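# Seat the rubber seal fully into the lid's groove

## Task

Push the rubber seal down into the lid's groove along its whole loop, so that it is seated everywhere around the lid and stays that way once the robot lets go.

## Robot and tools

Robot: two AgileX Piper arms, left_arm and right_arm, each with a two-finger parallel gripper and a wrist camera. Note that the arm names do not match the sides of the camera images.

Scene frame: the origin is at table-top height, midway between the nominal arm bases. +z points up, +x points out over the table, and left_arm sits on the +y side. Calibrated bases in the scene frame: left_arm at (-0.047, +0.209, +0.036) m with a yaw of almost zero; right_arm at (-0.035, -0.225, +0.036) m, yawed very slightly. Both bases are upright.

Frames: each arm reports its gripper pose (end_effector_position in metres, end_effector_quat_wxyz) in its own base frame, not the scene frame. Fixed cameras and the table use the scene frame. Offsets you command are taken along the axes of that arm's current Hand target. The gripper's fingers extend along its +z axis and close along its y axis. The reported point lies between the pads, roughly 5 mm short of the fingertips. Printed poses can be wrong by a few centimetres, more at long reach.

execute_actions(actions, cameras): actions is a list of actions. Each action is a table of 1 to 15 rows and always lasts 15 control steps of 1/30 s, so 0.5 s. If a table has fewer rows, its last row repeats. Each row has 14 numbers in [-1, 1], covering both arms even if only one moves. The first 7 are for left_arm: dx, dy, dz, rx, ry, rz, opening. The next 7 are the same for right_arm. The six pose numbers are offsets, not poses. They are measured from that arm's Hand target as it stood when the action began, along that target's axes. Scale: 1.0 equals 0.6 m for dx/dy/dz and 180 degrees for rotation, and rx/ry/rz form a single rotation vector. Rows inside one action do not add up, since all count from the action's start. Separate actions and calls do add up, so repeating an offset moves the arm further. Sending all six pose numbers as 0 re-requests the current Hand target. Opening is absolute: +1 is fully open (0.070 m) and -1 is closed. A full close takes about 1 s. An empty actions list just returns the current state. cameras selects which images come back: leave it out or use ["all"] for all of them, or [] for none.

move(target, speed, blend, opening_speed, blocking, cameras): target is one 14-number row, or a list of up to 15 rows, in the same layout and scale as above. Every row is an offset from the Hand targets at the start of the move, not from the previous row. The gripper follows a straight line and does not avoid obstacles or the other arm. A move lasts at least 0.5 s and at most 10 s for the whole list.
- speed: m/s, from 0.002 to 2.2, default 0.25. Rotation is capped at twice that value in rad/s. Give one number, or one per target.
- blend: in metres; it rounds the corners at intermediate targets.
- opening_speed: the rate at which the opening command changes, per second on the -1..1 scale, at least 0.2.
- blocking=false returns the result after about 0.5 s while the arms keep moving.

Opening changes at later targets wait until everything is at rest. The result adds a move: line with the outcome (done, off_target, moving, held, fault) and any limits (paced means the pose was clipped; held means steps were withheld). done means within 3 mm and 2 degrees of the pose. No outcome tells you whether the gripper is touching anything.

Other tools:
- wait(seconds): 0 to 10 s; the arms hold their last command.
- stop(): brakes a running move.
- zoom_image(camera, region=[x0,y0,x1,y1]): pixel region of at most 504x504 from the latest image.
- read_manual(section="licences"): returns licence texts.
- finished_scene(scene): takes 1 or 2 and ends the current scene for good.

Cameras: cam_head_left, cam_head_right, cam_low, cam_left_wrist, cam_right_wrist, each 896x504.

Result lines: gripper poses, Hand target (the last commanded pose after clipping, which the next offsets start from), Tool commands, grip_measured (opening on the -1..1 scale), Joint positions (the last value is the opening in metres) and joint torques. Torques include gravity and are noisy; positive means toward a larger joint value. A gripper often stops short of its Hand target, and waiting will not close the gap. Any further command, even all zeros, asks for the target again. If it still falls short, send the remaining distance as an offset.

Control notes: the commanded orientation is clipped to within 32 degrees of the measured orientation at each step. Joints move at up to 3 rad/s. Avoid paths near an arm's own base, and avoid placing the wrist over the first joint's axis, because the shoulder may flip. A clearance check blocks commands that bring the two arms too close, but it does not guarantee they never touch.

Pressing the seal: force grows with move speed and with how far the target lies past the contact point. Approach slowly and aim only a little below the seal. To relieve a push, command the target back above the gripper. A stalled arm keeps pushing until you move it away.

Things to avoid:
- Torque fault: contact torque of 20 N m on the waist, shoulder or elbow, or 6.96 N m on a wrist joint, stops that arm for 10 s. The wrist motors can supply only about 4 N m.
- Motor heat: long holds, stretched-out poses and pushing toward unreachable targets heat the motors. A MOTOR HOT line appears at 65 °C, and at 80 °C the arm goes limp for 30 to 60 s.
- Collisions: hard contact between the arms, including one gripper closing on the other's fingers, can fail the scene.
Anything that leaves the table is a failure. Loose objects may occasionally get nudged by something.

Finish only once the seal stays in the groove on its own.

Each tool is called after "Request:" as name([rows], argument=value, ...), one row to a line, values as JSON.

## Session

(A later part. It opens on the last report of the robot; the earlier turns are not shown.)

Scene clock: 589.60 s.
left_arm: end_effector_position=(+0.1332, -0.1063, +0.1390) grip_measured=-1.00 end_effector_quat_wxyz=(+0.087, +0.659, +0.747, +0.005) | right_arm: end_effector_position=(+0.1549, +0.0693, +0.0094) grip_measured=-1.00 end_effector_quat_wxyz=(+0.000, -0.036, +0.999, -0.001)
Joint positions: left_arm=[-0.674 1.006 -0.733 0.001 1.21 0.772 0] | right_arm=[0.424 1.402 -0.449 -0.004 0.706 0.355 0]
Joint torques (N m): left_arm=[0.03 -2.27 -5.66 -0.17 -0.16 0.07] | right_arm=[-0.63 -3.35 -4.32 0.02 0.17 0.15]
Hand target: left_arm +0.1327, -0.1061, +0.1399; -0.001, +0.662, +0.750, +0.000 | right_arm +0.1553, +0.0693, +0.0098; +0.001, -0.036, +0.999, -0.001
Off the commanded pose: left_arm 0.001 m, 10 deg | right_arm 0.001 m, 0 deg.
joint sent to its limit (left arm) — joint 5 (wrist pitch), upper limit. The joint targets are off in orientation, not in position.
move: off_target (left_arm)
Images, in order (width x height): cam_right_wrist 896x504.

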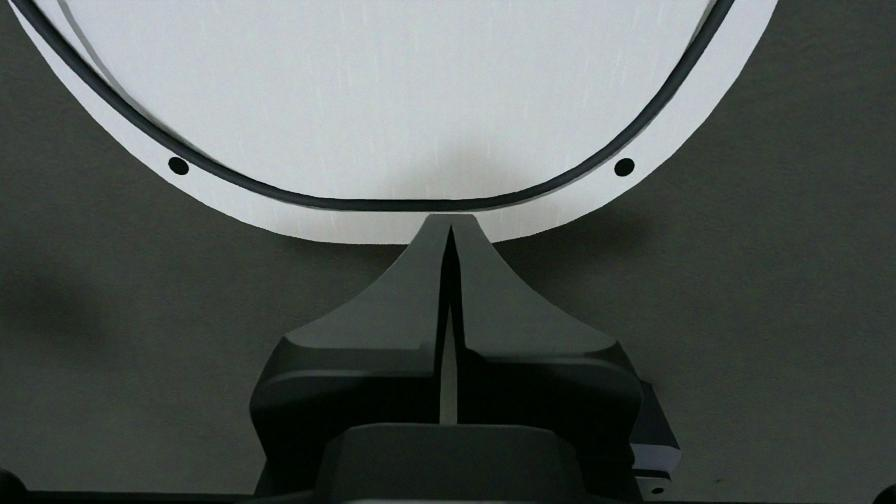

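Request:
move(target=[0,0,0,0,0,0,-1,0.018,0,0.03,0,0,0,-1], speed=0.08, cameras=["cam_right_wrist"])

Scene clock: 599.87 s.
left_arm: end_effector_position=(+0.1332, -0.1063, +0.1389) grip_measured=-1.00 end_effector_quat_wxyz=(+0.087, +0.659, +0.747, +0.005) | right_arm: end_effector_position=(+0.1445, +0.0684, -0.0083) grip_measured=-1.00 end_effector_quat_wxyz=(+0.001, -0.035, +0.999, -0.001)
Joint positions: left_arm=[-0.674 1.006 -0.733 0.001 1.21 0.772 0] | right_arm=[0.446 1.434 -0.376 -0.005 0.598 0.379 0]
Joint torques (N m): left_arm=[0.11 -2.22 -5.46 -0.02 -0.15 -0.01] | right_arm=[0.37 -1.85 -3.79 0.01 0.19 0.12]
Hand target: left_arm +0.1327, -0.1061, +0.1399; -0.001, +0.662, +0.750, +0.000 | right_arm +0.1446, +0.0685, -0.0082; +0.001, -0.036, +0.999, -0.001
Off the commanded pose: left_arm 0.001 m, 10 deg | right_arm 0.000 m, 0 deg.
joint sent to its limit (left arm) — joint 5 (wrist pitch), upper limit. The joint targets are off in orientation, not in position.
move: off_target (left_arm)
Images, in order (width x height): cam_right_wrist 896x504.

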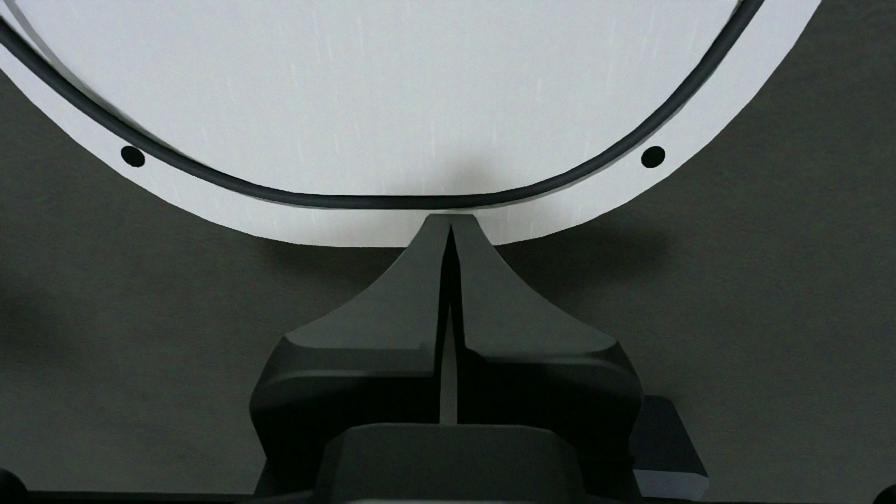

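Request:
move([
  [0,0,0,0,0,0,-1,-0.0135,0,0,0,0,0,-1],
  [0,0,0,0,0,0,-1,-0.0135,0,0.0205,0,0,0,-1],
  [0,0,0,0,0,0,-1,-0.0135,0,0,0,0,0,-1],
], speed=0.05, cameras=["cam_right_wrist"])

Request:
zoom_image(camera="cam_right_wrist", region=[400, 60, 720, 260])

Scene clock: 621.93 s.
left_arm: end_effector_position=(+0.1332, -0.1063, +0.1390) grip_measured=-1.00 end_effector_quat_wxyz=(+0.087, +0.659, +0.747, +0.005) | right_arm: end_effector_position=(+0.1519, +0.0687, -0.0087) grip_measured=-1.00 end_effector_quat_wxyz=(+0.000, -0.036, +0.999, -0.002)
Joint positions: left_arm=[-0.674 1.006 -0.733 0.001 1.21 0.772 0] | right_arm=[0.429 1.462 -0.403 -0.006 0.6 0.362 0]
Joint torques (N m): left_arm=[0.36 -2.55 -5.66 -0.1 -0.2 0.01] | right_arm=[0.02 -3.58 -4.49 0.19 -0.14 0.17]
Hand target: left_arm +0.1327, -0.1061, +0.1399; -0.001, +0.662, +0.750, +0.000 | right_arm +0.1526, +0.0691, -0.0082; +0.001, -0.036, +0.999, -0.001
Off the commanded pose: left_arm 0.001 m, 10 deg | right_arm 0.001 m, 0 deg.
joint sent to its limit (left arm) — joint 5 (wrist pitch), upper limit. The joint targets are off in orientation, not in position.
move: off_target (left_arm)
Images, in order (width x height): cam_right_wrist 896x504.

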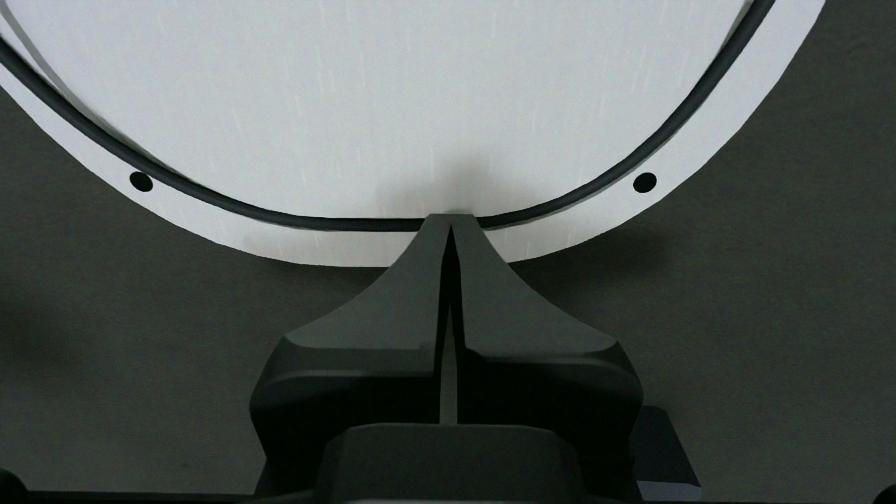

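Scaled by 1.575 from the camera's 896x504 image, which has a finer 1280x720 frame.

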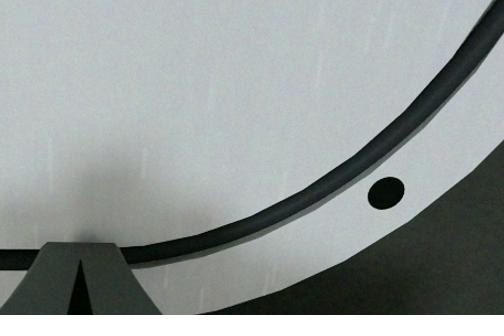

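Request:
move([
  [0,0,0,0,0,0,-1,-0.004,-0.0178,0,0,0,0,-1],
  [0,0,0,0,0,0,-1,-0.004,-0.0178,0.0205,0,0,0,-1],
  [0,0,0,0,0,0,-1,-0.004,-0.0178,0,0,0,0,-1],
  [0,0,0,0,0,0,-1,-0.0073,-0.0437,0,0,0,0,-1],
  [0,0,0,0,0,0,-1,-0.0073,-0.0437,0.0205,0,0,0,-1],
  [0,0,0,0,0,0,-1,-0.0073,-0.0437,-0.03,0,0,0,-1],
], speed=0.05, cameras=["cam_right_wrist"])

Request:
zoom_image(camera="cam_right_wrist", region=[360, 60, 680, 260])

Scene clock: 644.30 s.
left_arm: end_effector_position=(+0.1332, -0.1063, +0.1390) grip_measured=-1.00 end_effector_quat_wxyz=(+0.087, +0.659, +0.747, +0.005) | right_arm: end_effector_position=(+0.1589, +0.0431, +0.0101) grip_measured=-1.00 end_effector_quat_wxyz=(+0.001, -0.036, +0.999, -0.001)
Joint positions: left_arm=[-0.674 1.006 -0.733 0.001 1.21 0.772 0] | right_arm=[0.269 1.379 -0.432 -0.005 0.709 0.201 0]
Joint torques (N m): left_arm=[0.17 -2.39 -4.69 0.06 -0.18 -0.03] | right_arm=[0.42 -2.07 -3.99 0.18 -0.18 0]
Hand target: left_arm +0.1327, -0.1061, +0.1399; -0.001, +0.662, +0.750, +0.000 | right_arm +0.1588, +0.0433, +0.0099; +0.001, -0.036, +0.999, -0.001
Off the commanded pose: left_arm 0.001 m, 10 deg | right_arm 0.000 m, 0 deg.
joint sent to its limit (left arm) — joint 5 (wrist pitch), upper limit. The joint targets are off in orientation, not in position.
move: off_target (left_arm)
Images, in order (width x height): cam_right_wrist 896x504.

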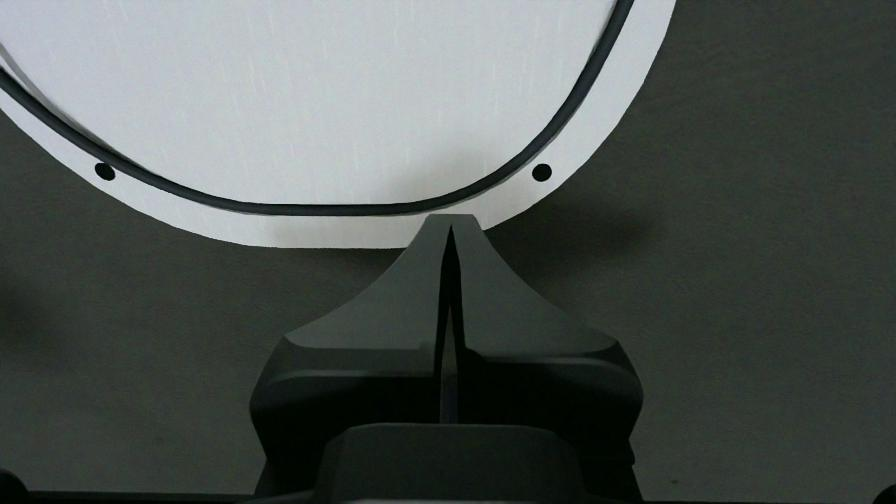

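Scaled by 1.575 from the camera's 896x504 image, which has a finer 1280x720 frame.

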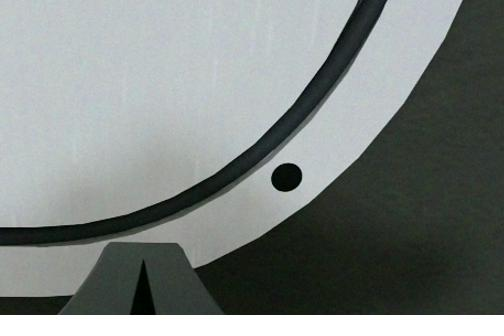

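Request:
move([
  [0,0,0,0,0,0,-1,-0.01,-0.0241,0.03,0,0,0,-1],
  [0,0,0,0,0,0,-1,-0.01,-0.0241,0.0505,0,0,0,-1],
  [0,0,0,0,0,0,-1,-0.01,-0.0241,0.03,0,0,0,-1],
  [0,0,0,0,0,0,-1,-0.026,-0.0448,0.03,0,0,0,-1],
  [0,0,0,0,0,0,-1,-0.026,-0.0448,0.0505,0,0,0,-1],
  [0,0,0,0,0,0,-1,-0.026,-0.0448,-0.01,0,0,0,-1],
], speed=0.05, cameras=["cam_right_wrist"])

Request:
zoom_image(camera="cam_right_wrist", region=[300, 60, 620, 260])

Scene clock: 654.07 s.
left_arm: end_effector_position=(+0.1332, -0.1063, +0.1390) grip_measured=-1.00 end_effector_quat_wxyz=(+0.087, +0.659, +0.747, +0.005) | right_arm: end_effector_position=(+0.1763, +0.0175, +0.0163) grip_measured=-1.00 end_effector_quat_wxyz=(+0.001, -0.036, +0.999, -0.001)
Joint positions: left_arm=[-0.674 1.006 -0.733 0.001 1.21 0.772 0] | right_arm=[0.102 1.403 -0.488 -0.004 0.741 0.034 0]
Joint torques (N m): left_arm=[0.15 -2.17 -5.56 0.05 -0.21 0] | right_arm=[0.42 -2.26 -3.96 0.17 -0.18 0]
Hand target: left_arm +0.1327, -0.1061, +0.1399; -0.001, +0.662, +0.750, +0.000 | right_arm +0.1763, +0.0176, +0.0160; +0.001, -0.036, +0.999, -0.001
Off the commanded pose: left_arm 0.001 m, 10 deg | right_arm 0.000 m, 0 deg.
joint sent to its limit (left arm) — joint 5 (wrist pitch), upper limit. The joint targets are off in orientation, not in position.
move: off_target (left_arm)
Images, in order (width x height): cam_right_wrist 896x504.

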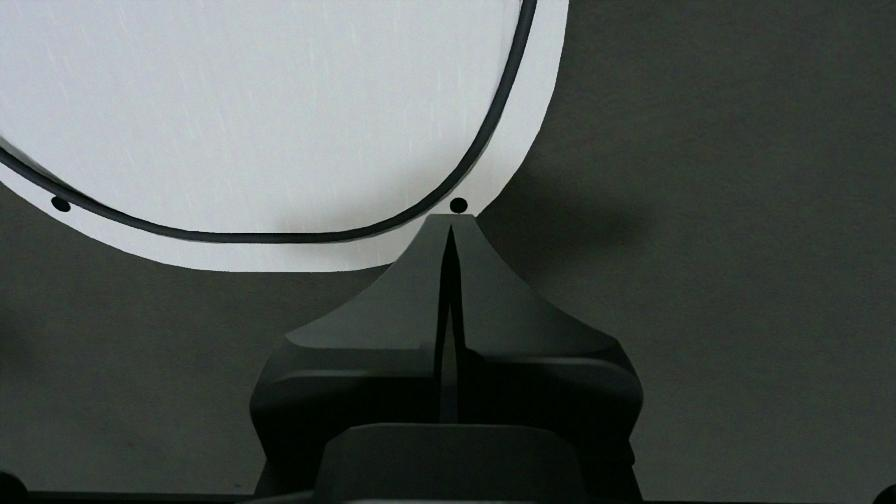

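Scaled by 1.575 from the camera's 896x504 image, which has a finer 1280x720 frame.

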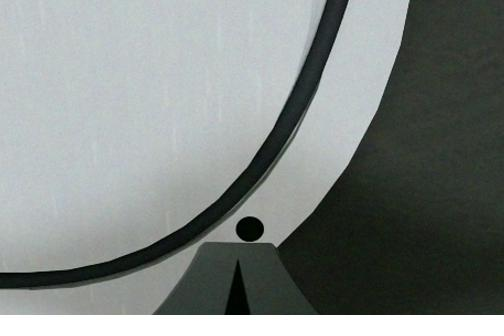

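Request:
move([
  [0,0,0,0,0,0,-1,-0.0207,-0.016,0.04,0,0,0,-1],
  [0,0,0,0,0,0,-1,-0.0207,-0.016,0.0605,0,0,0,-1],
  [0,0,0,0,0,0,-1,-0.0207,-0.016,0.04,0,0,0,-1],
  [0,0,0,0,0,0,-1,-0.042,-0.026,0.04,0,0,0,-1],
  [0,0,0,0,0,0,-1,-0.042,-0.026,0.0605,0,0,0,-1],
  [0,0,0,0,0,0,-1,-0.042,-0.026,0.01,0,0,0,-1],
], speed=0.05, cameras=["cam_right_wrist"])

Request:
zoom_image(camera="cam_right_wrist", region=[300, 0, 620, 230])

Scene clock: 668.20 s.
left_arm: end_effector_position=(+0.1332, -0.1063, +0.1390) grip_measured=-1.00 end_effector_quat_wxyz=(+0.087, +0.659, +0.747, +0.005) | right_arm: end_effector_position=(+0.2026, +0.0037, +0.0103) grip_measured=-1.00 end_effector_quat_wxyz=(+0.001, -0.036, +0.999, -0.001)
Joint positions: left_arm=[-0.674 1.006 -0.733 0.001 1.21 0.772 0] | right_arm=[0.021 1.51 -0.566 -0.004 0.712 -0.047 0]
Joint torques (N m): left_arm=[0.39 -2.26 -4.83 -0.01 -0.17 -0.03] | right_arm=[0.47 -3.34 -3.98 0.19 -0.15 0.18]
Hand target: left_arm +0.1327, -0.1061, +0.1399; -0.001, +0.662, +0.750, +0.000 | right_arm +0.2026, +0.0038, +0.0101; +0.001, -0.036, +0.999, -0.001
Off the commanded pose: left_arm 0.001 m, 10 deg | right_arm 0.000 m, 0 deg.
joint sent to its limit (left arm) — joint 5 (wrist pitch), upper limit. The joint targets are off in orientation, not in position.
move: off_target (left_arm)
Images, in order (width x height): cam_right_wrist 896x504.

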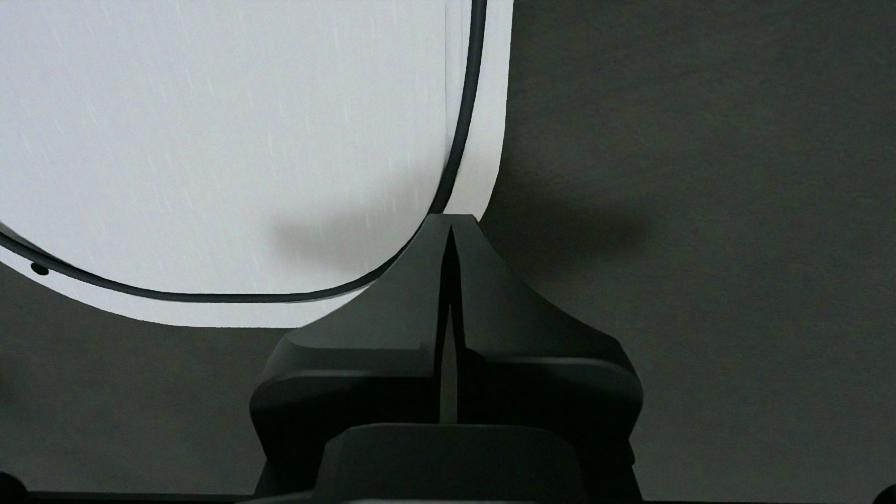

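Scaled by 1.575 from the camera's 896x504 image, which has a finer 1280x720 frame.

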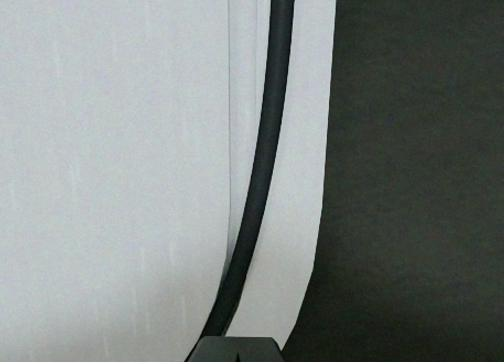

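Request:
move([
  [0,0,0,0,0,0,-1,-0.027,-0.0055,0,0,0,0,-0.5],
  [0,0,0,0,0,0,-1,-0.027,-0.0055,0.0455,0,0,0,-0.5],
  [0,0,0,0,0,0,-1,-0.027,-0.0055,0.0455,0,0,0,-0.97],
], speed=0.05, cameras=["cam_right_wrist"])

Request:
zoom_image(camera="cam_right_wrist", region=[340, 0, 540, 240])

Scene clock: 680.07 s.
left_arm: end_effector_position=(+0.1332, -0.1063, +0.1390) grip_measured=-1.00 end_effector_quat_wxyz=(+0.087, +0.659, +0.747, +0.005) | right_arm: end_effector_position=(+0.2189, +0.0018, -0.0173) grip_measured=-0.91 end_effector_quat_wxyz=(+0.001, -0.035, +0.999, -0.001)
Joint positions: left_arm=[-0.674 1.006 -0.733 0.001 1.21 0.772 0] | right_arm=[0.01 1.653 -0.58 -0.003 0.583 -0.059 0.003]
Joint torques (N m): left_arm=[0.72 -2.39 -5.34 -0.08 -0.14 0.01] | right_arm=[-0.63 -4.74 -3.81 -0.25 0.01 0.17]
Hand target: left_arm +0.1327, -0.1061, +0.1399; -0.001, +0.662, +0.750, +0.000 | right_arm +0.2190, +0.0016, -0.0172; +0.001, -0.036, +0.999, -0.001
Off the commanded pose: left_arm 0.001 m, 10 deg | right_arm 0.000 m, 0 deg.
joint sent to its limit (left arm) — joint 5 (wrist pitch), upper limit. The joint targets are off in orientation, not in position.
move: off_target (left_arm)
Images, in order (width x height): cam_right_wrist 896x504.

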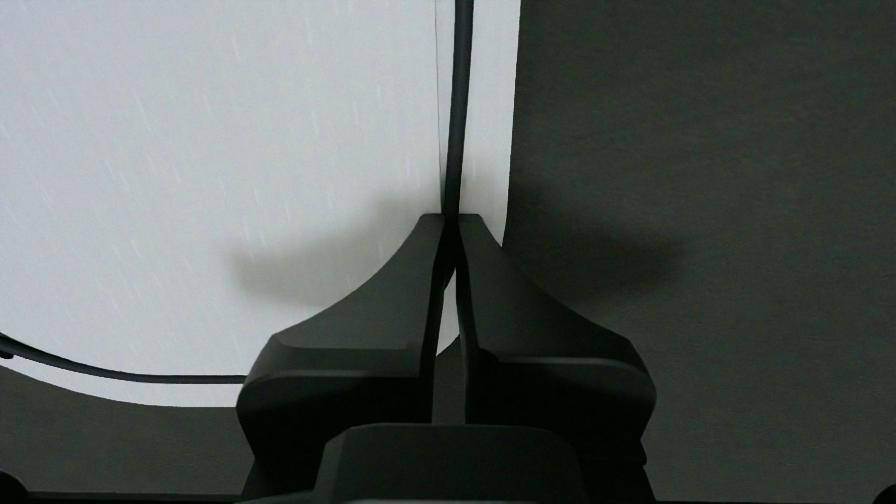

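Scaled by 2.100 from the camera's 896x504 image, which has a finer 1280x720 frame.

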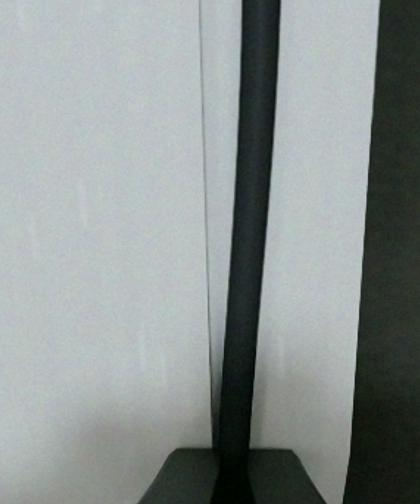

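Request:
move([
  [0,0,0,0,0,0,-1,0,0.0013,0,0,0,0,-0.97],
  [0,0,0,0,0,0,-1,0,0.0013,0.006,0,0,0,-0.97],
  [0,0,0,0,0,0,-1,0,0.0013,0.006,0,0,0,-0.86],
  [0,0,0,0,0,0,-1,0,0.0013,-0.016,0,0,0,-0.86],
], speed=0.03, cameras=["cam_right_wrist"])

Request:
zoom_image(camera="cam_right_wrist", region=[340, 0, 540, 240])

Scene clock: 688.23 s.
left_arm: end_effector_position=(+0.1332, -0.1063, +0.1389) grip_measured=-1.00 end_effector_quat_wxyz=(+0.087, +0.659, +0.747, +0.005) | right_arm: end_effector_position=(+0.2184, +0.0022, -0.0080) grip_measured=-0.86 end_effector_quat_wxyz=(+0.000, -0.036, +0.999, -0.001)
Joint positions: left_arm=[-0.674 1.007 -0.733 0.001 1.21 0.772 0] | right_arm=[0.013 1.62 -0.594 -0.004 0.632 -0.055 0.005]
Joint torques (N m): left_arm=[0.34 -2.31 -5.06 -0.04 -0.14 -0.01] | right_arm=[0.15 -5.34 -4.87 0.19 0.03 0.02]
Hand target: left_arm +0.1327, -0.1062, +0.1399; -0.001, +0.662, +0.750, +0.000 | right_arm +0.2190, +0.0024, -0.0076; +0.001, -0.036, +0.999, -0.001
Off the commanded pose: left_arm 0.001 m, 10 deg | right_arm 0.001 m, 0 deg.
joint sent to its limit (left arm) — joint 5 (wrist pitch), upper limit. The joint targets are off in orientation, not in position.
move: off_target (left_arm)
Images, in order (width x height): cam_right_wrist 896x504.

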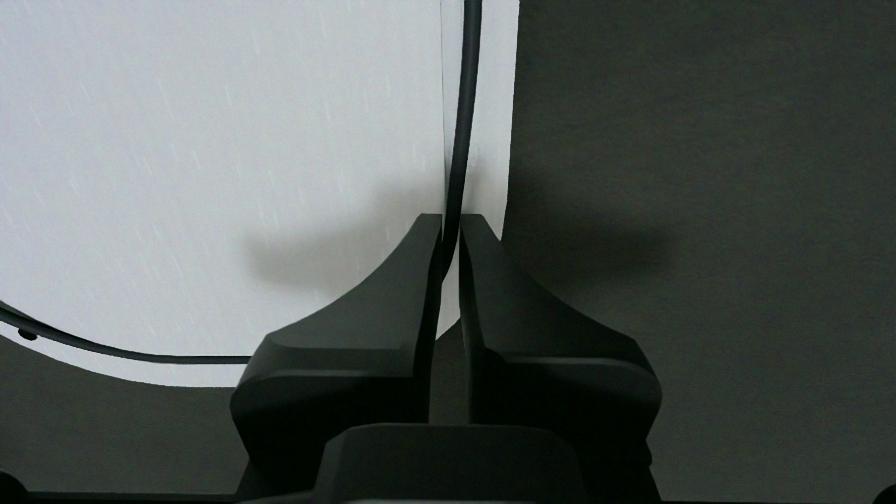

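Scaled by 2.100 from the camera's 896x504 image, which has a finer 1280x720 frame.

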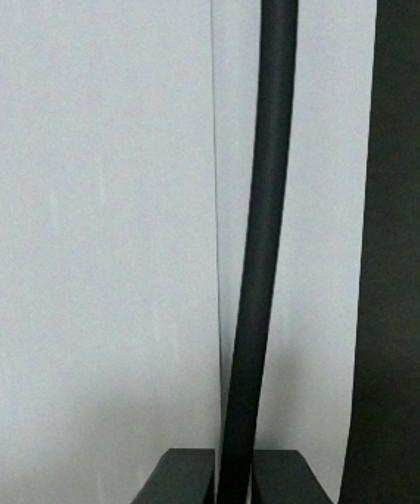

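Request:
move([
  [0,0,0,0,0,0,-1,0,0,-0.05,0,0,0,-0.84],
  [0,0,0,0,0,0,-1,0,0,-0.05,0,0,0,-1],
  [0,0,0,0,0,0,-1,0,0,0.0215,0,0,0,-1],
  [0,0,0,0,0,0,-1,0,0,-0.02,0,0,0,-1],
  [0,0,0,0,0,0,-1,-0.025,-0.003,-0.02,0,0,0,-0.5],
  [0,0,0,0,0,0,-1,-0.025,-0.003,0.016,0,0,0,-0.5],
  [0,0,0,0,0,0,-1,-0.025,-0.003,0.016,0,0,0,-0.97],
], speed=0.06, cameras=["cam_right_wrist"])

Request:
zoom_image(camera="cam_right_wrist", region=[340, 0, 540, 240])

Scene clock: 700.40 s.
left_arm: end_effector_position=(+0.1332, -0.1063, +0.1390) grip_measured=-1.00 end_effector_quat_wxyz=(+0.087, +0.659, +0.747, +0.005) | right_arm: end_effector_position=(+0.2339, +0.0018, -0.0174) grip_measured=-0.91 end_effector_quat_wxyz=(+0.001, -0.036, +0.999, -0.001)
Joint positions: left_arm=[-0.674 1.006 -0.733 0.001 1.21 0.772 0] | right_arm=[0.01 1.695 -0.64 -0.004 0.602 -0.059 0.003]
Joint torques (N m): left_arm=[0.14 -2.26 -6.01 -0.14 -0.21 0.05] | right_arm=[-0.64 -6.02 -4.36 0.04 0.16 0.19]
Hand target: left_arm +0.1327, -0.1061, +0.1399; -0.001, +0.662, +0.750, +0.000 | right_arm +0.2341, +0.0017, -0.0171; +0.001, -0.036, +0.999, -0.001
Off the commanded pose: left_arm 0.001 m, 10 deg | right_arm 0.000 m, 0 deg.
joint sent to its limit (left arm) — joint 5 (wrist pitch), upper limit. The joint targets are off in orientation, not in position.
move: off_target (left_arm)
Images, in order (width x height): cam_right_wrist 896x504.

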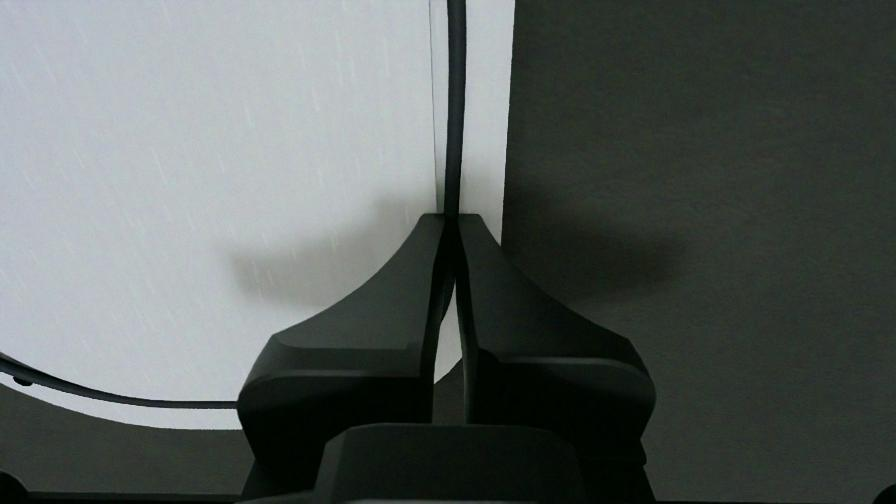

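Scaled by 2.100 from the camera's 896x504 image, which has a finer 1280x720 frame.

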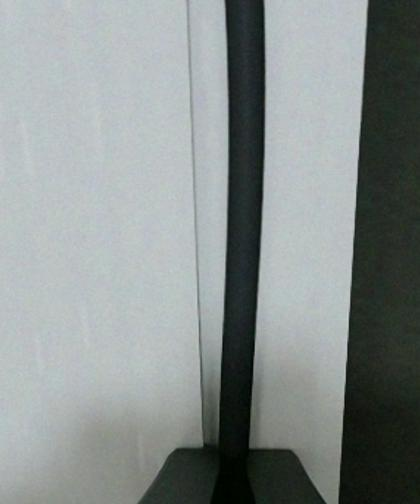

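Request:
move([
  [0,0,0,0,0,0,-1,0,0.0038,0,0,0,0,-0.97],
  [0,0,0,0,0,0,-1,0,0.0038,0.006,0,0,0,-0.97],
  [0,0,0,0,0,0,-1,0,0.0038,0.006,0,0,0,-0.86],
  [0,0,0,0,0,0,-1,0,0.0038,-0.05,0,0,0,-0.85],
  [0,0,0,0,0,0,-1,0,0.0033,-0.05,0,0,0,-1],
  [0,0,0,0,0,0,-1,0,0.0033,0.0058,0,0,0,-1],
  [0,0,0,0,0,0,-1,0,0.0033,-0.04,0,0,0,-1],
], speed=0.06, cameras=["cam_right_wrist"])

Request:
zoom_image(camera="cam_right_wrist", region=[340, 0, 580, 240])

Scene clock: 713.13 s.
left_arm: end_effector_position=(+0.1332, -0.1063, +0.1390) grip_measured=-1.00 end_effector_quat_wxyz=(+0.087, +0.659, +0.747, +0.005) | right_arm: end_effector_position=(+0.2338, +0.0037, +0.0065) grip_measured=-1.00 end_effector_quat_wxyz=(+0.001, -0.036, +0.999, -0.001)
Joint positions: left_arm=[-0.674 1.006 -0.733 0.001 1.21 0.772 0] | right_arm=[0.018 1.62 -0.678 -0.004 0.714 -0.05 0]
Joint torques (N m): left_arm=[0.32 -2.33 -5.08 -0.19 -0.19 0.04] | right_arm=[-0.38 -5.58 -4.27 0.15 -0.07 0.13]
Hand target: left_arm +0.1327, -0.1061, +0.1399; -0.001, +0.662, +0.750, +0.000 | right_arm +0.2339, +0.0037, +0.0069; +0.001, -0.036, +0.999, -0.001
Off the commanded pose: left_arm 0.001 m, 10 deg | right_arm 0.000 m, 0 deg.
joint sent to its limit (left arm) — joint 5 (wrist pitch), upper limit. The joint targets are off in orientation, not in position.
move: off_target (left_arm)
Images, in order (width x height): cam_right_wrist 896x504.

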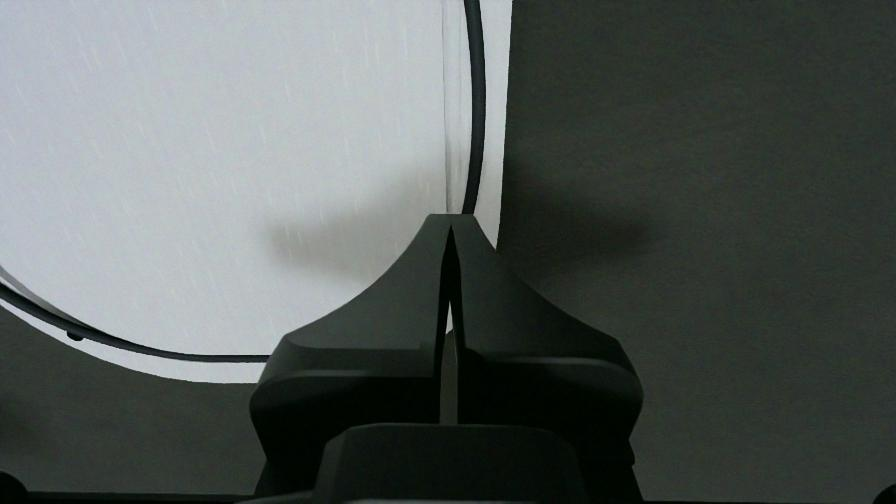

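Scaled by 2.100 from the camera's 896x504 image, which has a finer 1280x720 frame.

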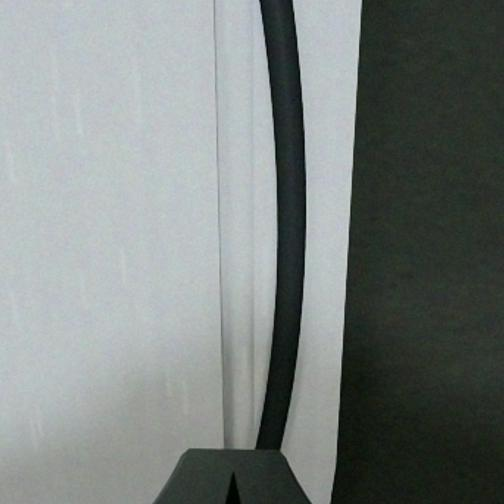

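Request:
move([
  [0,0,0,0,0,0,-1,0.0,-0.006,0,0,0,0,-0.5],
  [0,0,0,0,0,0,-1,0.0,-0.006,0.0412,0,0,0,-0.5],
  [0,0,0,0,0,0,-1,0.0,-0.006,0.0412,0,0,0,-0.97],
  [0,0,0,0,0,0,-1,0.0,-0.001,0.0412,0,0,0,-0.97],
], speed=0.06, cameras=["cam_right_wrist"])

Request:
zoom_image(camera="cam_right_wrist", region=[340, 0, 580, 240])

Scene clock: 731.03 s.
left_arm: end_effector_position=(+0.1332, -0.1063, +0.1388) grip_measured=-1.00 end_effector_quat_wxyz=(+0.087, +0.659, +0.747, +0.005) | right_arm: end_effector_position=(+0.2342, +0.0030, -0.0178) grip_measured=-0.90 end_effector_quat_wxyz=(+0.002, -0.036, +0.999, -0.001)
Joint positions: left_arm=[-0.674 1.007 -0.733 0.001 1.21 0.772 0] | right_arm=[0.015 1.696 -0.639 -0.004 0.598 -0.053 0.003]
Joint torques (N m): left_arm=[0.08 -2.28 -5.32 -0.22 -0.14 0.09] | right_arm=[0.46 -5.92 -4.2 0.11 0.01 0.17]
Hand target: left_arm +0.1327, -0.1061, +0.1399; -0.001, +0.662, +0.750, +0.000 | right_arm +0.2340, +0.0031, -0.0178; +0.001, -0.036, +0.999, -0.001
Off the commanded pose: left_arm 0.001 m, 10 deg | right_arm 0.000 m, 0 deg.
joint sent to its limit (left arm) — joint 5 (wrist pitch), upper limit. The joint targets are off in orientation, not in position.
move: off_target (left_arm)
Images, in order (width x height): cam_right_wrist 896x504.

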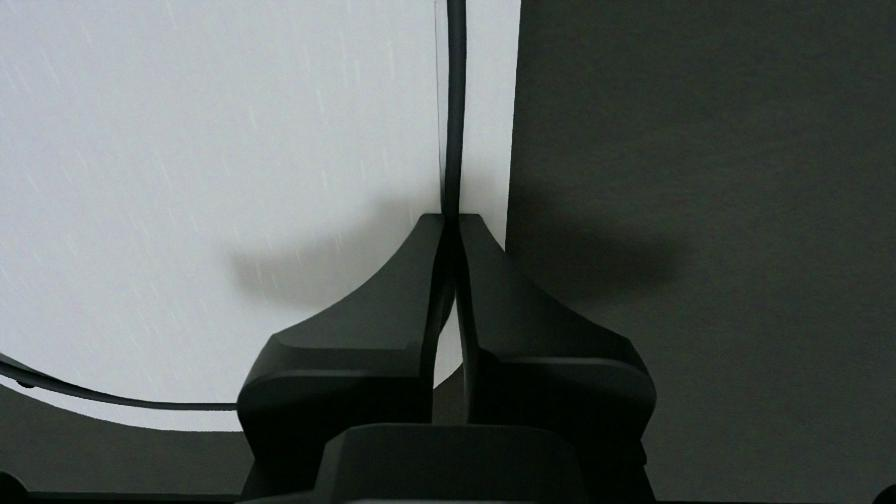

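Scaled by 2.100 from the camera's 896x504 image, which has a finer 1280x720 frame.

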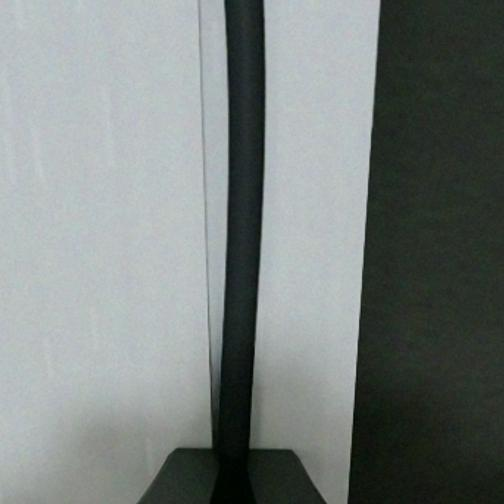

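Request:
move([
  [0,0,0,0,0,0,-1,0,0.0024,0,0,0,0,-0.97],
  [0,0,0,0,0,0,-1,0,0.0024,0.0057,0,0,0,-0.97],
  [0,0,0,0,0,0,-1,0,0.0024,0.0057,0,0,0,-0.86],
  [0,0,0,0,0,0,-1,0,0.0024,-0.01,0,0,0,-0.86],
], speed=0.03, cameras=["cam_right_wrist"])

Request:
zoom_image(camera="cam_right_wrist", region=[340, 0, 580, 240])

Scene clock: 739.63 s.
left_arm: end_effector_position=(+0.1332, -0.1063, +0.1389) grip_measured=-1.00 end_effector_quat_wxyz=(+0.087, +0.659, +0.747, +0.005) | right_arm: end_effector_position=(+0.2338, +0.0046, -0.0121) grip_measured=-0.86 end_effector_quat_wxyz=(+0.001, -0.036, +0.999, -0.001)
Joint positions: left_arm=[-0.674 1.006 -0.733 0.001 1.21 0.772 0] | right_arm=[0.021 1.677 -0.647 -0.004 0.626 -0.047 0.005]
Joint torques (N m): left_arm=[0.5 -2.65 -5.02 -0.25 -0.18 0.16] | right_arm=[-0.05 -5.72 -4.68 0.04 0.17 0.04]
Hand target: left_arm +0.1327, -0.1061, +0.1399; -0.001, +0.662, +0.750, +0.000 | right_arm +0.2339, +0.0045, -0.0118; +0.001, -0.036, +0.999, -0.001
Off the commanded pose: left_arm 0.001 m, 10 deg | right_arm 0.000 m, 0 deg.
joint sent to its limit (left arm) — joint 5 (wrist pitch), upper limit. The joint targets are off in orientation, not in position.
move: off_target (left_arm)
Images, in order (width x height): cam_right_wrist 896x504.

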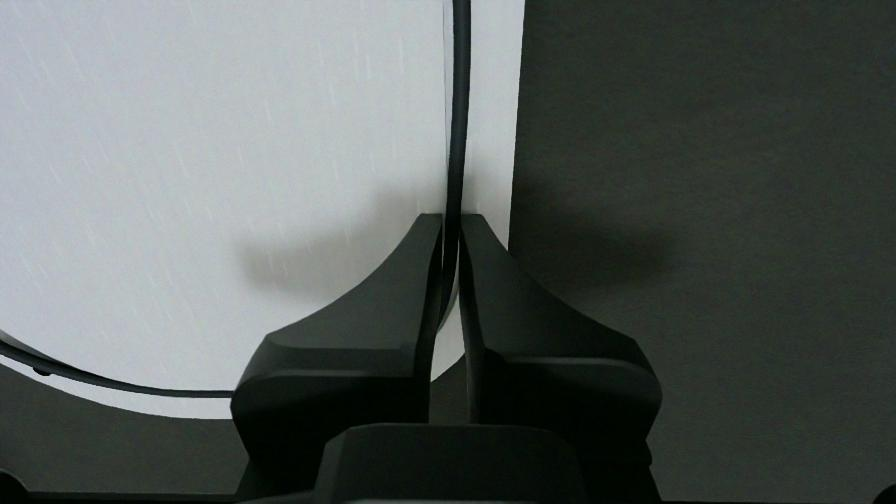

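Scaled by 2.100 from the camera's 896x504 image, which has a finer 1280x720 frame.

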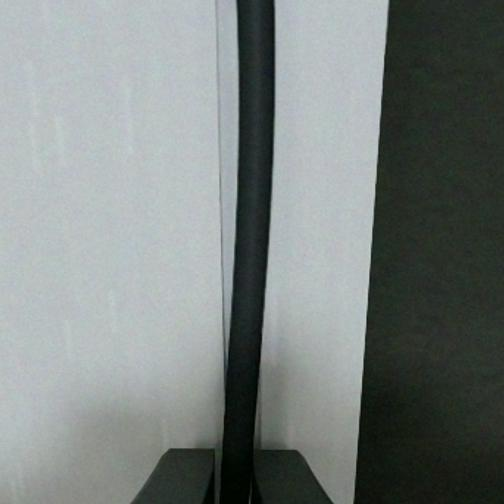

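Request:
move([
  [0,0,0,0,0,0,-1,0,0,-0.04,0,0,0,-0.86],
  [0,0,0,0,0,0,-1,0,0,-0.04,0,0,0,-1],
  [0,0,0,0,0,0,-1,0,0,0.0148,0,0,0,-1],
  [0,0,0,0,0,0,-1,0,0,-0.02,0,0,0,-1],
], speed=0.06, cameras=["cam_right_wrist"])

Request:
zoom_image(camera="cam_right_wrist", region=[340, 0, 580, 240])

Scene clock: 747.03 s.
left_arm: end_effector_position=(+0.1332, -0.1063, +0.1390) grip_measured=-1.00 end_effector_quat_wxyz=(+0.087, +0.659, +0.747, +0.005) | right_arm: end_effector_position=(+0.2336, +0.0045, +0.0001) grip_measured=-0.90 end_effector_quat_wxyz=(+0.001, -0.036, +0.999, -0.001)
Joint positions: left_arm=[-0.674 1.006 -0.733 0.001 1.21 0.772 0] | right_arm=[0.021 1.639 -0.666 -0.003 0.684 -0.047 0.003]
Joint torques (N m): left_arm=[0.64 -2.09 -4.79 -0.26 -0.05 0.18] | right_arm=[0.54 -5.08 -4.35 0.17 -0.17 0.19]
Hand target: left_arm +0.1327, -0.1061, +0.1399; -0.001, +0.662, +0.750, +0.000 | right_arm +0.2338, +0.0045, +0.0002; +0.001, -0.036, +0.999, -0.001
Off the commanded pose: left_arm 0.001 m, 10 deg | right_arm 0.000 m, 0 deg.
joint sent to its limit (left arm) — joint 5 (wrist pitch), upper limit. The joint targets are off in orientation, not in position.
move: off_target (left_arm)
Images, in order (width x height): cam_right_wrist 896x504.

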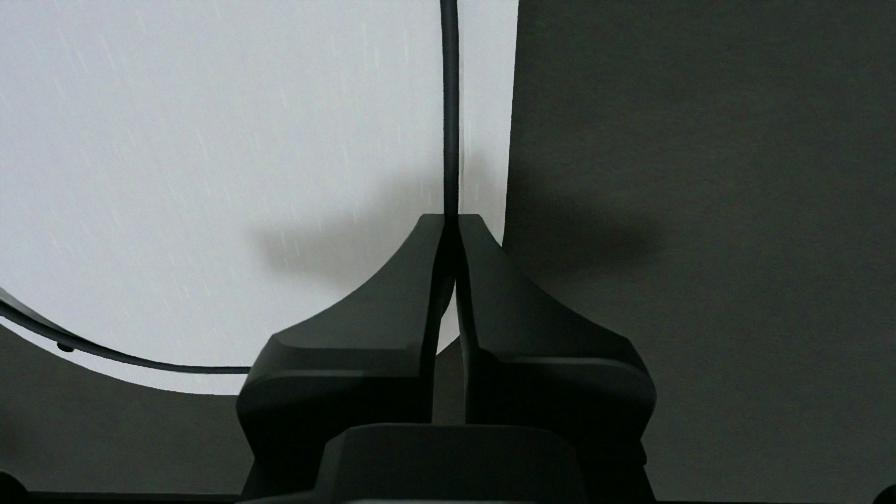

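Scaled by 2.100 from the camera's 896x504 image, which has a finer 1280x720 frame.

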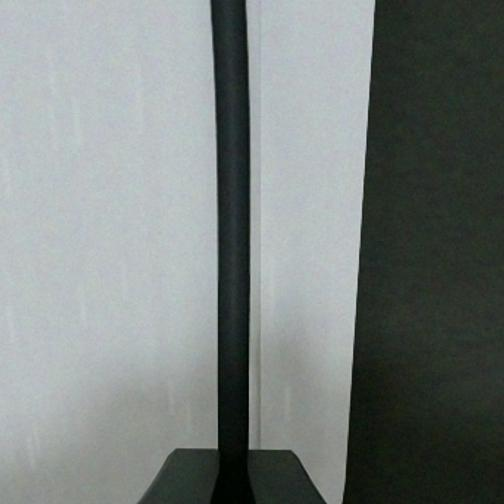

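Request:
move([
  [0,0.0005,0.036,0,0,0,-1,0,0,0,0,0,0,-0.97],
  [0,0,0,0,0,0,-1,0,0.0008,0.0357,0,0,0,-0.97],
  [0,0,0,0,0,0,-1,0,0.0008,0.0357,0,0,0,-0.8],
  [0,0,0,0,0,0,-1,0,0.0008,0.02,0,0,0,-0.8],
], speed=0.03, cameras=["cam_right_wrist"])

Request:
zoom_image(camera="cam_right_wrist", region=[340, 0, 580, 240])

Scene clock: 760.47 s.
left_arm: end_effector_position=(+0.1332, -0.1063, +0.1389) grip_measured=-1.00 end_effector_quat_wxyz=(+0.087, +0.659, +0.747, +0.005) | right_arm: end_effector_position=(+0.2334, +0.0050, -0.0122) grip_measured=-0.80 end_effector_quat_wxyz=(+0.000, -0.036, +0.999, -0.001)
Joint positions: left_arm=[-0.674 1.006 -0.733 0.001 1.21 0.772 0] | right_arm=[0.023 1.677 -0.646 -0.003 0.626 -0.045 0.007]
Joint torques (N m): left_arm=[-0.53 -2.43 -4.76 0 -0.11 -0.01] | right_arm=[0.23 -5.87 -4.66 0.03 0.16 -0.01]
Hand target: left_arm +0.1327, -0.1061, +0.1399; -0.001, +0.662, +0.750, +0.000 | right_arm +0.2338, +0.0050, -0.0119; +0.001, -0.036, +0.999, -0.001
Off the commanded pose: left_arm 0.001 m, 10 deg | right_arm 0.001 m, 0 deg.
joint sent to its limit (left arm) — joint 5 (wrist pitch), upper limit. The joint targets are off in orientation, not in position.
move: off_target (left_arm)
Images, in order (width x height): cam_right_wrist 896x504.

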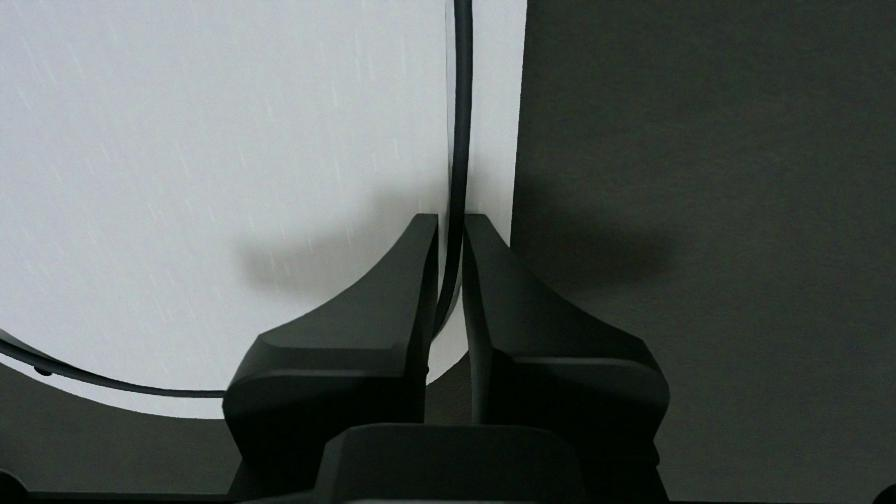

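Scaled by 2.100 from the camera's 896x504 image, which has a finer 1280x720 frame.

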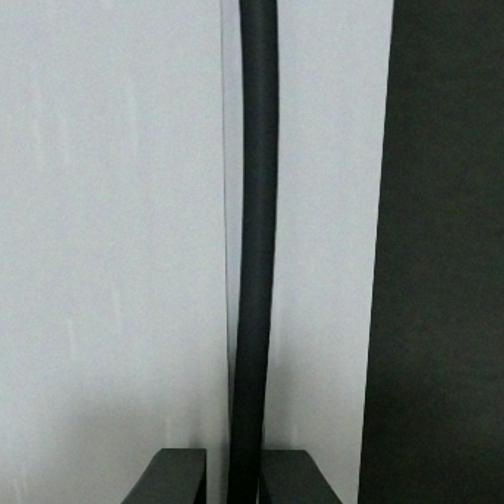

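Request:
move([
  [0,0,0,0,0,0,-1,0,0,0,0,0,0,-0.7],
  [0,0,0,0,0,0,-1,0,0,-0.04,0,0,0,-0.7],
  [0,0,0,0,0,0,-1,0,0,-0.04,0,0,0,-1],
  [0,0,0,0,0,0,-1,0,0,0.0148,0,0,0,-1],
  [0,0,0,0,0,0,-1,0,0,-0.02,0,0,0,-1],
], speed=0.06, cameras=["cam_right_wrist"])

Request:
zoom_image(camera="cam_right_wrist", region=[340, 0, 580, 240])

Scene clock: 770.50 s.
left_arm: end_effector_position=(+0.1332, -0.1063, +0.1391) grip_measured=-1.00 end_effector_quat_wxyz=(+0.087, +0.659, +0.747, +0.005) | right_arm: end_effector_position=(+0.2335, +0.0050, -0.0003) grip_measured=-1.00 end_effector_quat_wxyz=(+0.001, -0.035, +0.999, -0.001)
Joint positions: left_arm=[-0.674 1.006 -0.733 0.001 1.21 0.772 0] | right_arm=[0.023 1.64 -0.665 -0.003 0.682 -0.045 0]
Joint torques (N m): left_arm=[-0.42 -2.49 -4.97 -0.1 -0.16 0.14] | right_arm=[-0.39 -5.63 -4.93 0.15 0.2 0.14]
Hand target: left_arm +0.1327, -0.1061, +0.1399; -0.001, +0.662, +0.750, +0.000 | right_arm +0.2338, +0.0050, +0.0002; +0.001, -0.036, +0.999, -0.001
Off the commanded pose: left_arm 0.001 m, 10 deg | right_arm 0.001 m, 0 deg.
joint sent to its limit (left arm) — joint 5 (wrist pitch), upper limit. The joint targets are off in orientation, not in position.
move: off_target (left_arm)
Images, in order (width x height): cam_right_wrist 896x504.

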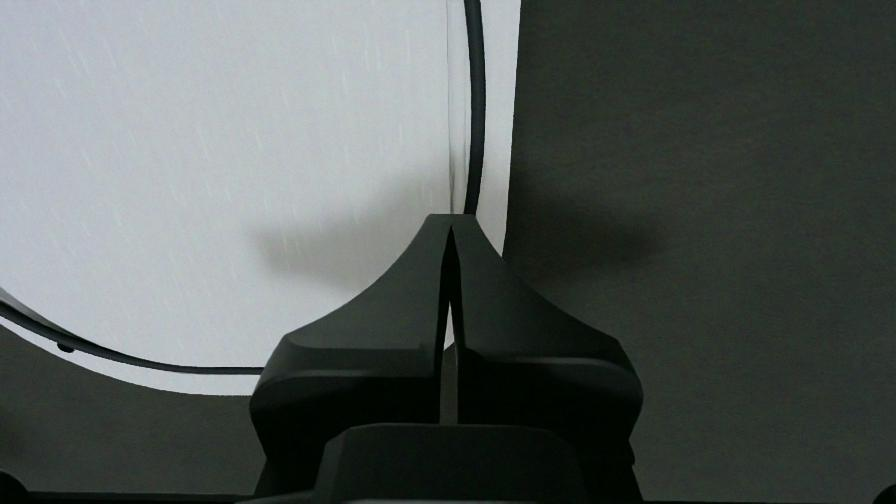

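Scaled by 2.100 from the camera's 896x504 image, which has a finer 1280x720 frame.

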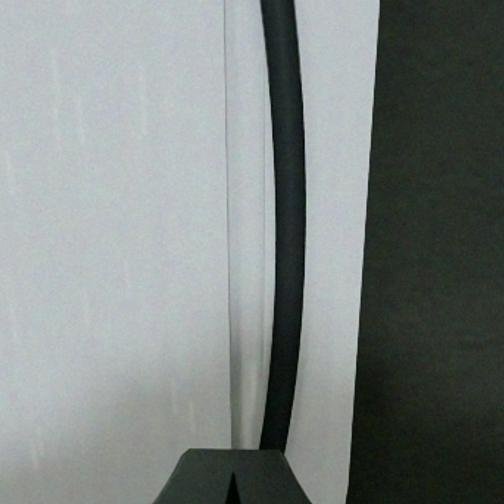

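Request:
move([
  [0,0,0,0,0,0,-1,0,0,-0.06,0,0,0,-0.5],
  [0,0,0,0,0,0,-1,-0.2,0.02,-0.05,0,0,-0.25,-0.5],
], speed=0.12, cameras=["cam_right_wrist"])

Scene clock: 785.87 s.
left_arm: end_effector_position=(+0.1332, -0.1063, +0.1390) grip_measured=-1.00 end_effector_quat_wxyz=(+0.087, +0.659, +0.747, +0.005) | right_arm: end_effector_position=(+0.3529, +0.0255, +0.0304) grip_measured=-0.50 end_effector_quat_wxyz=(+0.001, -0.416, +0.909, -0.002)
Joint positions: left_arm=[-0.674 1.006 -0.733 0.001 1.21 0.772 0] | right_arm=[0.074 1.922 -1.239 -0.003 0.971 -0.783 0.017]
Joint torques (N m): left_arm=[-0.5 -2.41 -5.53 -0.24 -0.14 0.13] | right_arm=[0.33 -8.1 -4.32 0.14 0.16 0.2]
Hand target: left_arm +0.1327, -0.1061, +0.1399; -0.001, +0.662, +0.750, +0.000 | right_arm +0.3526, +0.0256, +0.0304; +0.001, -0.415, +0.910, -0.002
Off the commanded pose: left_arm 0.001 m, 10 deg | right_arm 0.000 m, 0 deg.
joint sent to its limit (left arm) — joint 5 (wrist pitch), upper limit. The joint targets are off in orientation, not in position.
move: off_target (left_arm)
Images, in order (width x height): cam_right_wrist 896x504.

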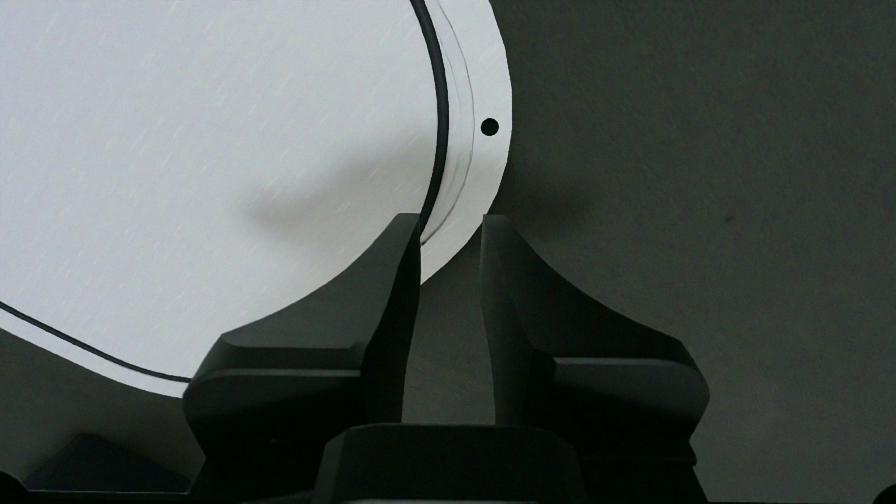

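Request:
move([
  [0,0,0,0,0,0,-1,-0.04,0.004,0.02,0,0,0,-0.5],
  [0,0,0,0,0,0,-1,-0.04,0.004,0.0805,0,0,0,-0.5],
  [0,0,0,0,0,0,-1,-0.04,0.004,0.0805,0,0,0,-0.97],
], speed=0.08, cameras=["cam_right_wrist"])

Request:
zoom_image(camera="cam_right_wrist", region=[340, 0, 580, 240])

Scene clock: 798.23 s.
left_arm: end_effector_position=(+0.1332, -0.1063, +0.1390) grip_measured=-1.00 end_effector_quat_wxyz=(+0.087, +0.659, +0.747, +0.005) | right_arm: end_effector_position=(+0.3663, +0.0453, -0.0182) grip_measured=-0.90 end_effector_quat_wxyz=(+0.000, -0.415, +0.910, -0.001)
Joint positions: left_arm=[-0.674 1.006 -0.733 0.001 1.21 0.772 0] | right_arm=[0.124 2.061 -1.246 -0.003 0.842 -0.73 0.003]
Joint torques (N m): left_arm=[-0.1 -2.26 -4.58 -0.28 -0.13 0.09] | right_arm=[-0.61 -10.15 -5.27 0.06 0.13 0]
Hand target: left_arm +0.1327, -0.1061, +0.1399; -0.001, +0.662, +0.750, +0.000 | right_arm +0.3666, +0.0453, -0.0179; +0.001, -0.416, +0.910, -0.002
Off the commanded pose: left_arm 0.001 m, 10 deg | right_arm 0.000 m, 0 deg.
joint sent to its limit (left arm) — joint 5 (wrist pitch), upper limit. The joint targets are off in orientation, not in position.
move: off_target (left_arm)
Images, in order (width x height): cam_right_wrist 896x504.

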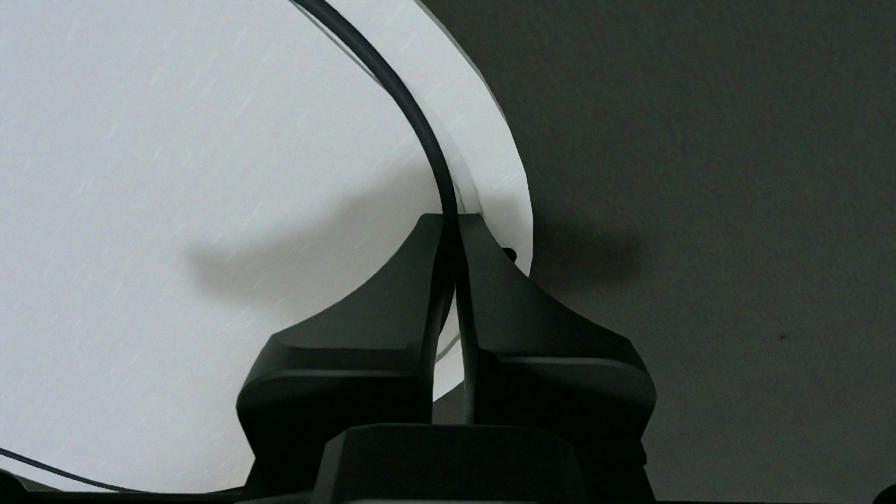

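Scaled by 2.100 from the camera's 896x504 image, which has a finer 1280x720 frame.

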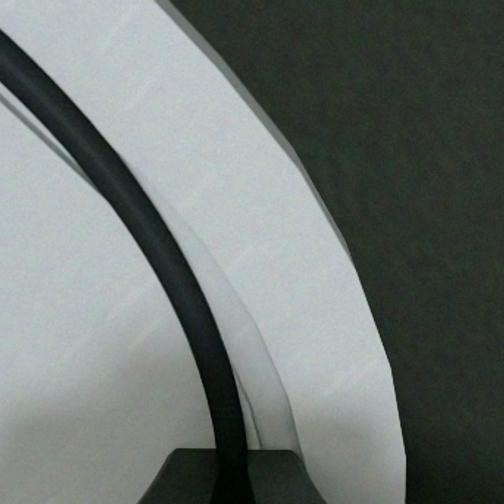

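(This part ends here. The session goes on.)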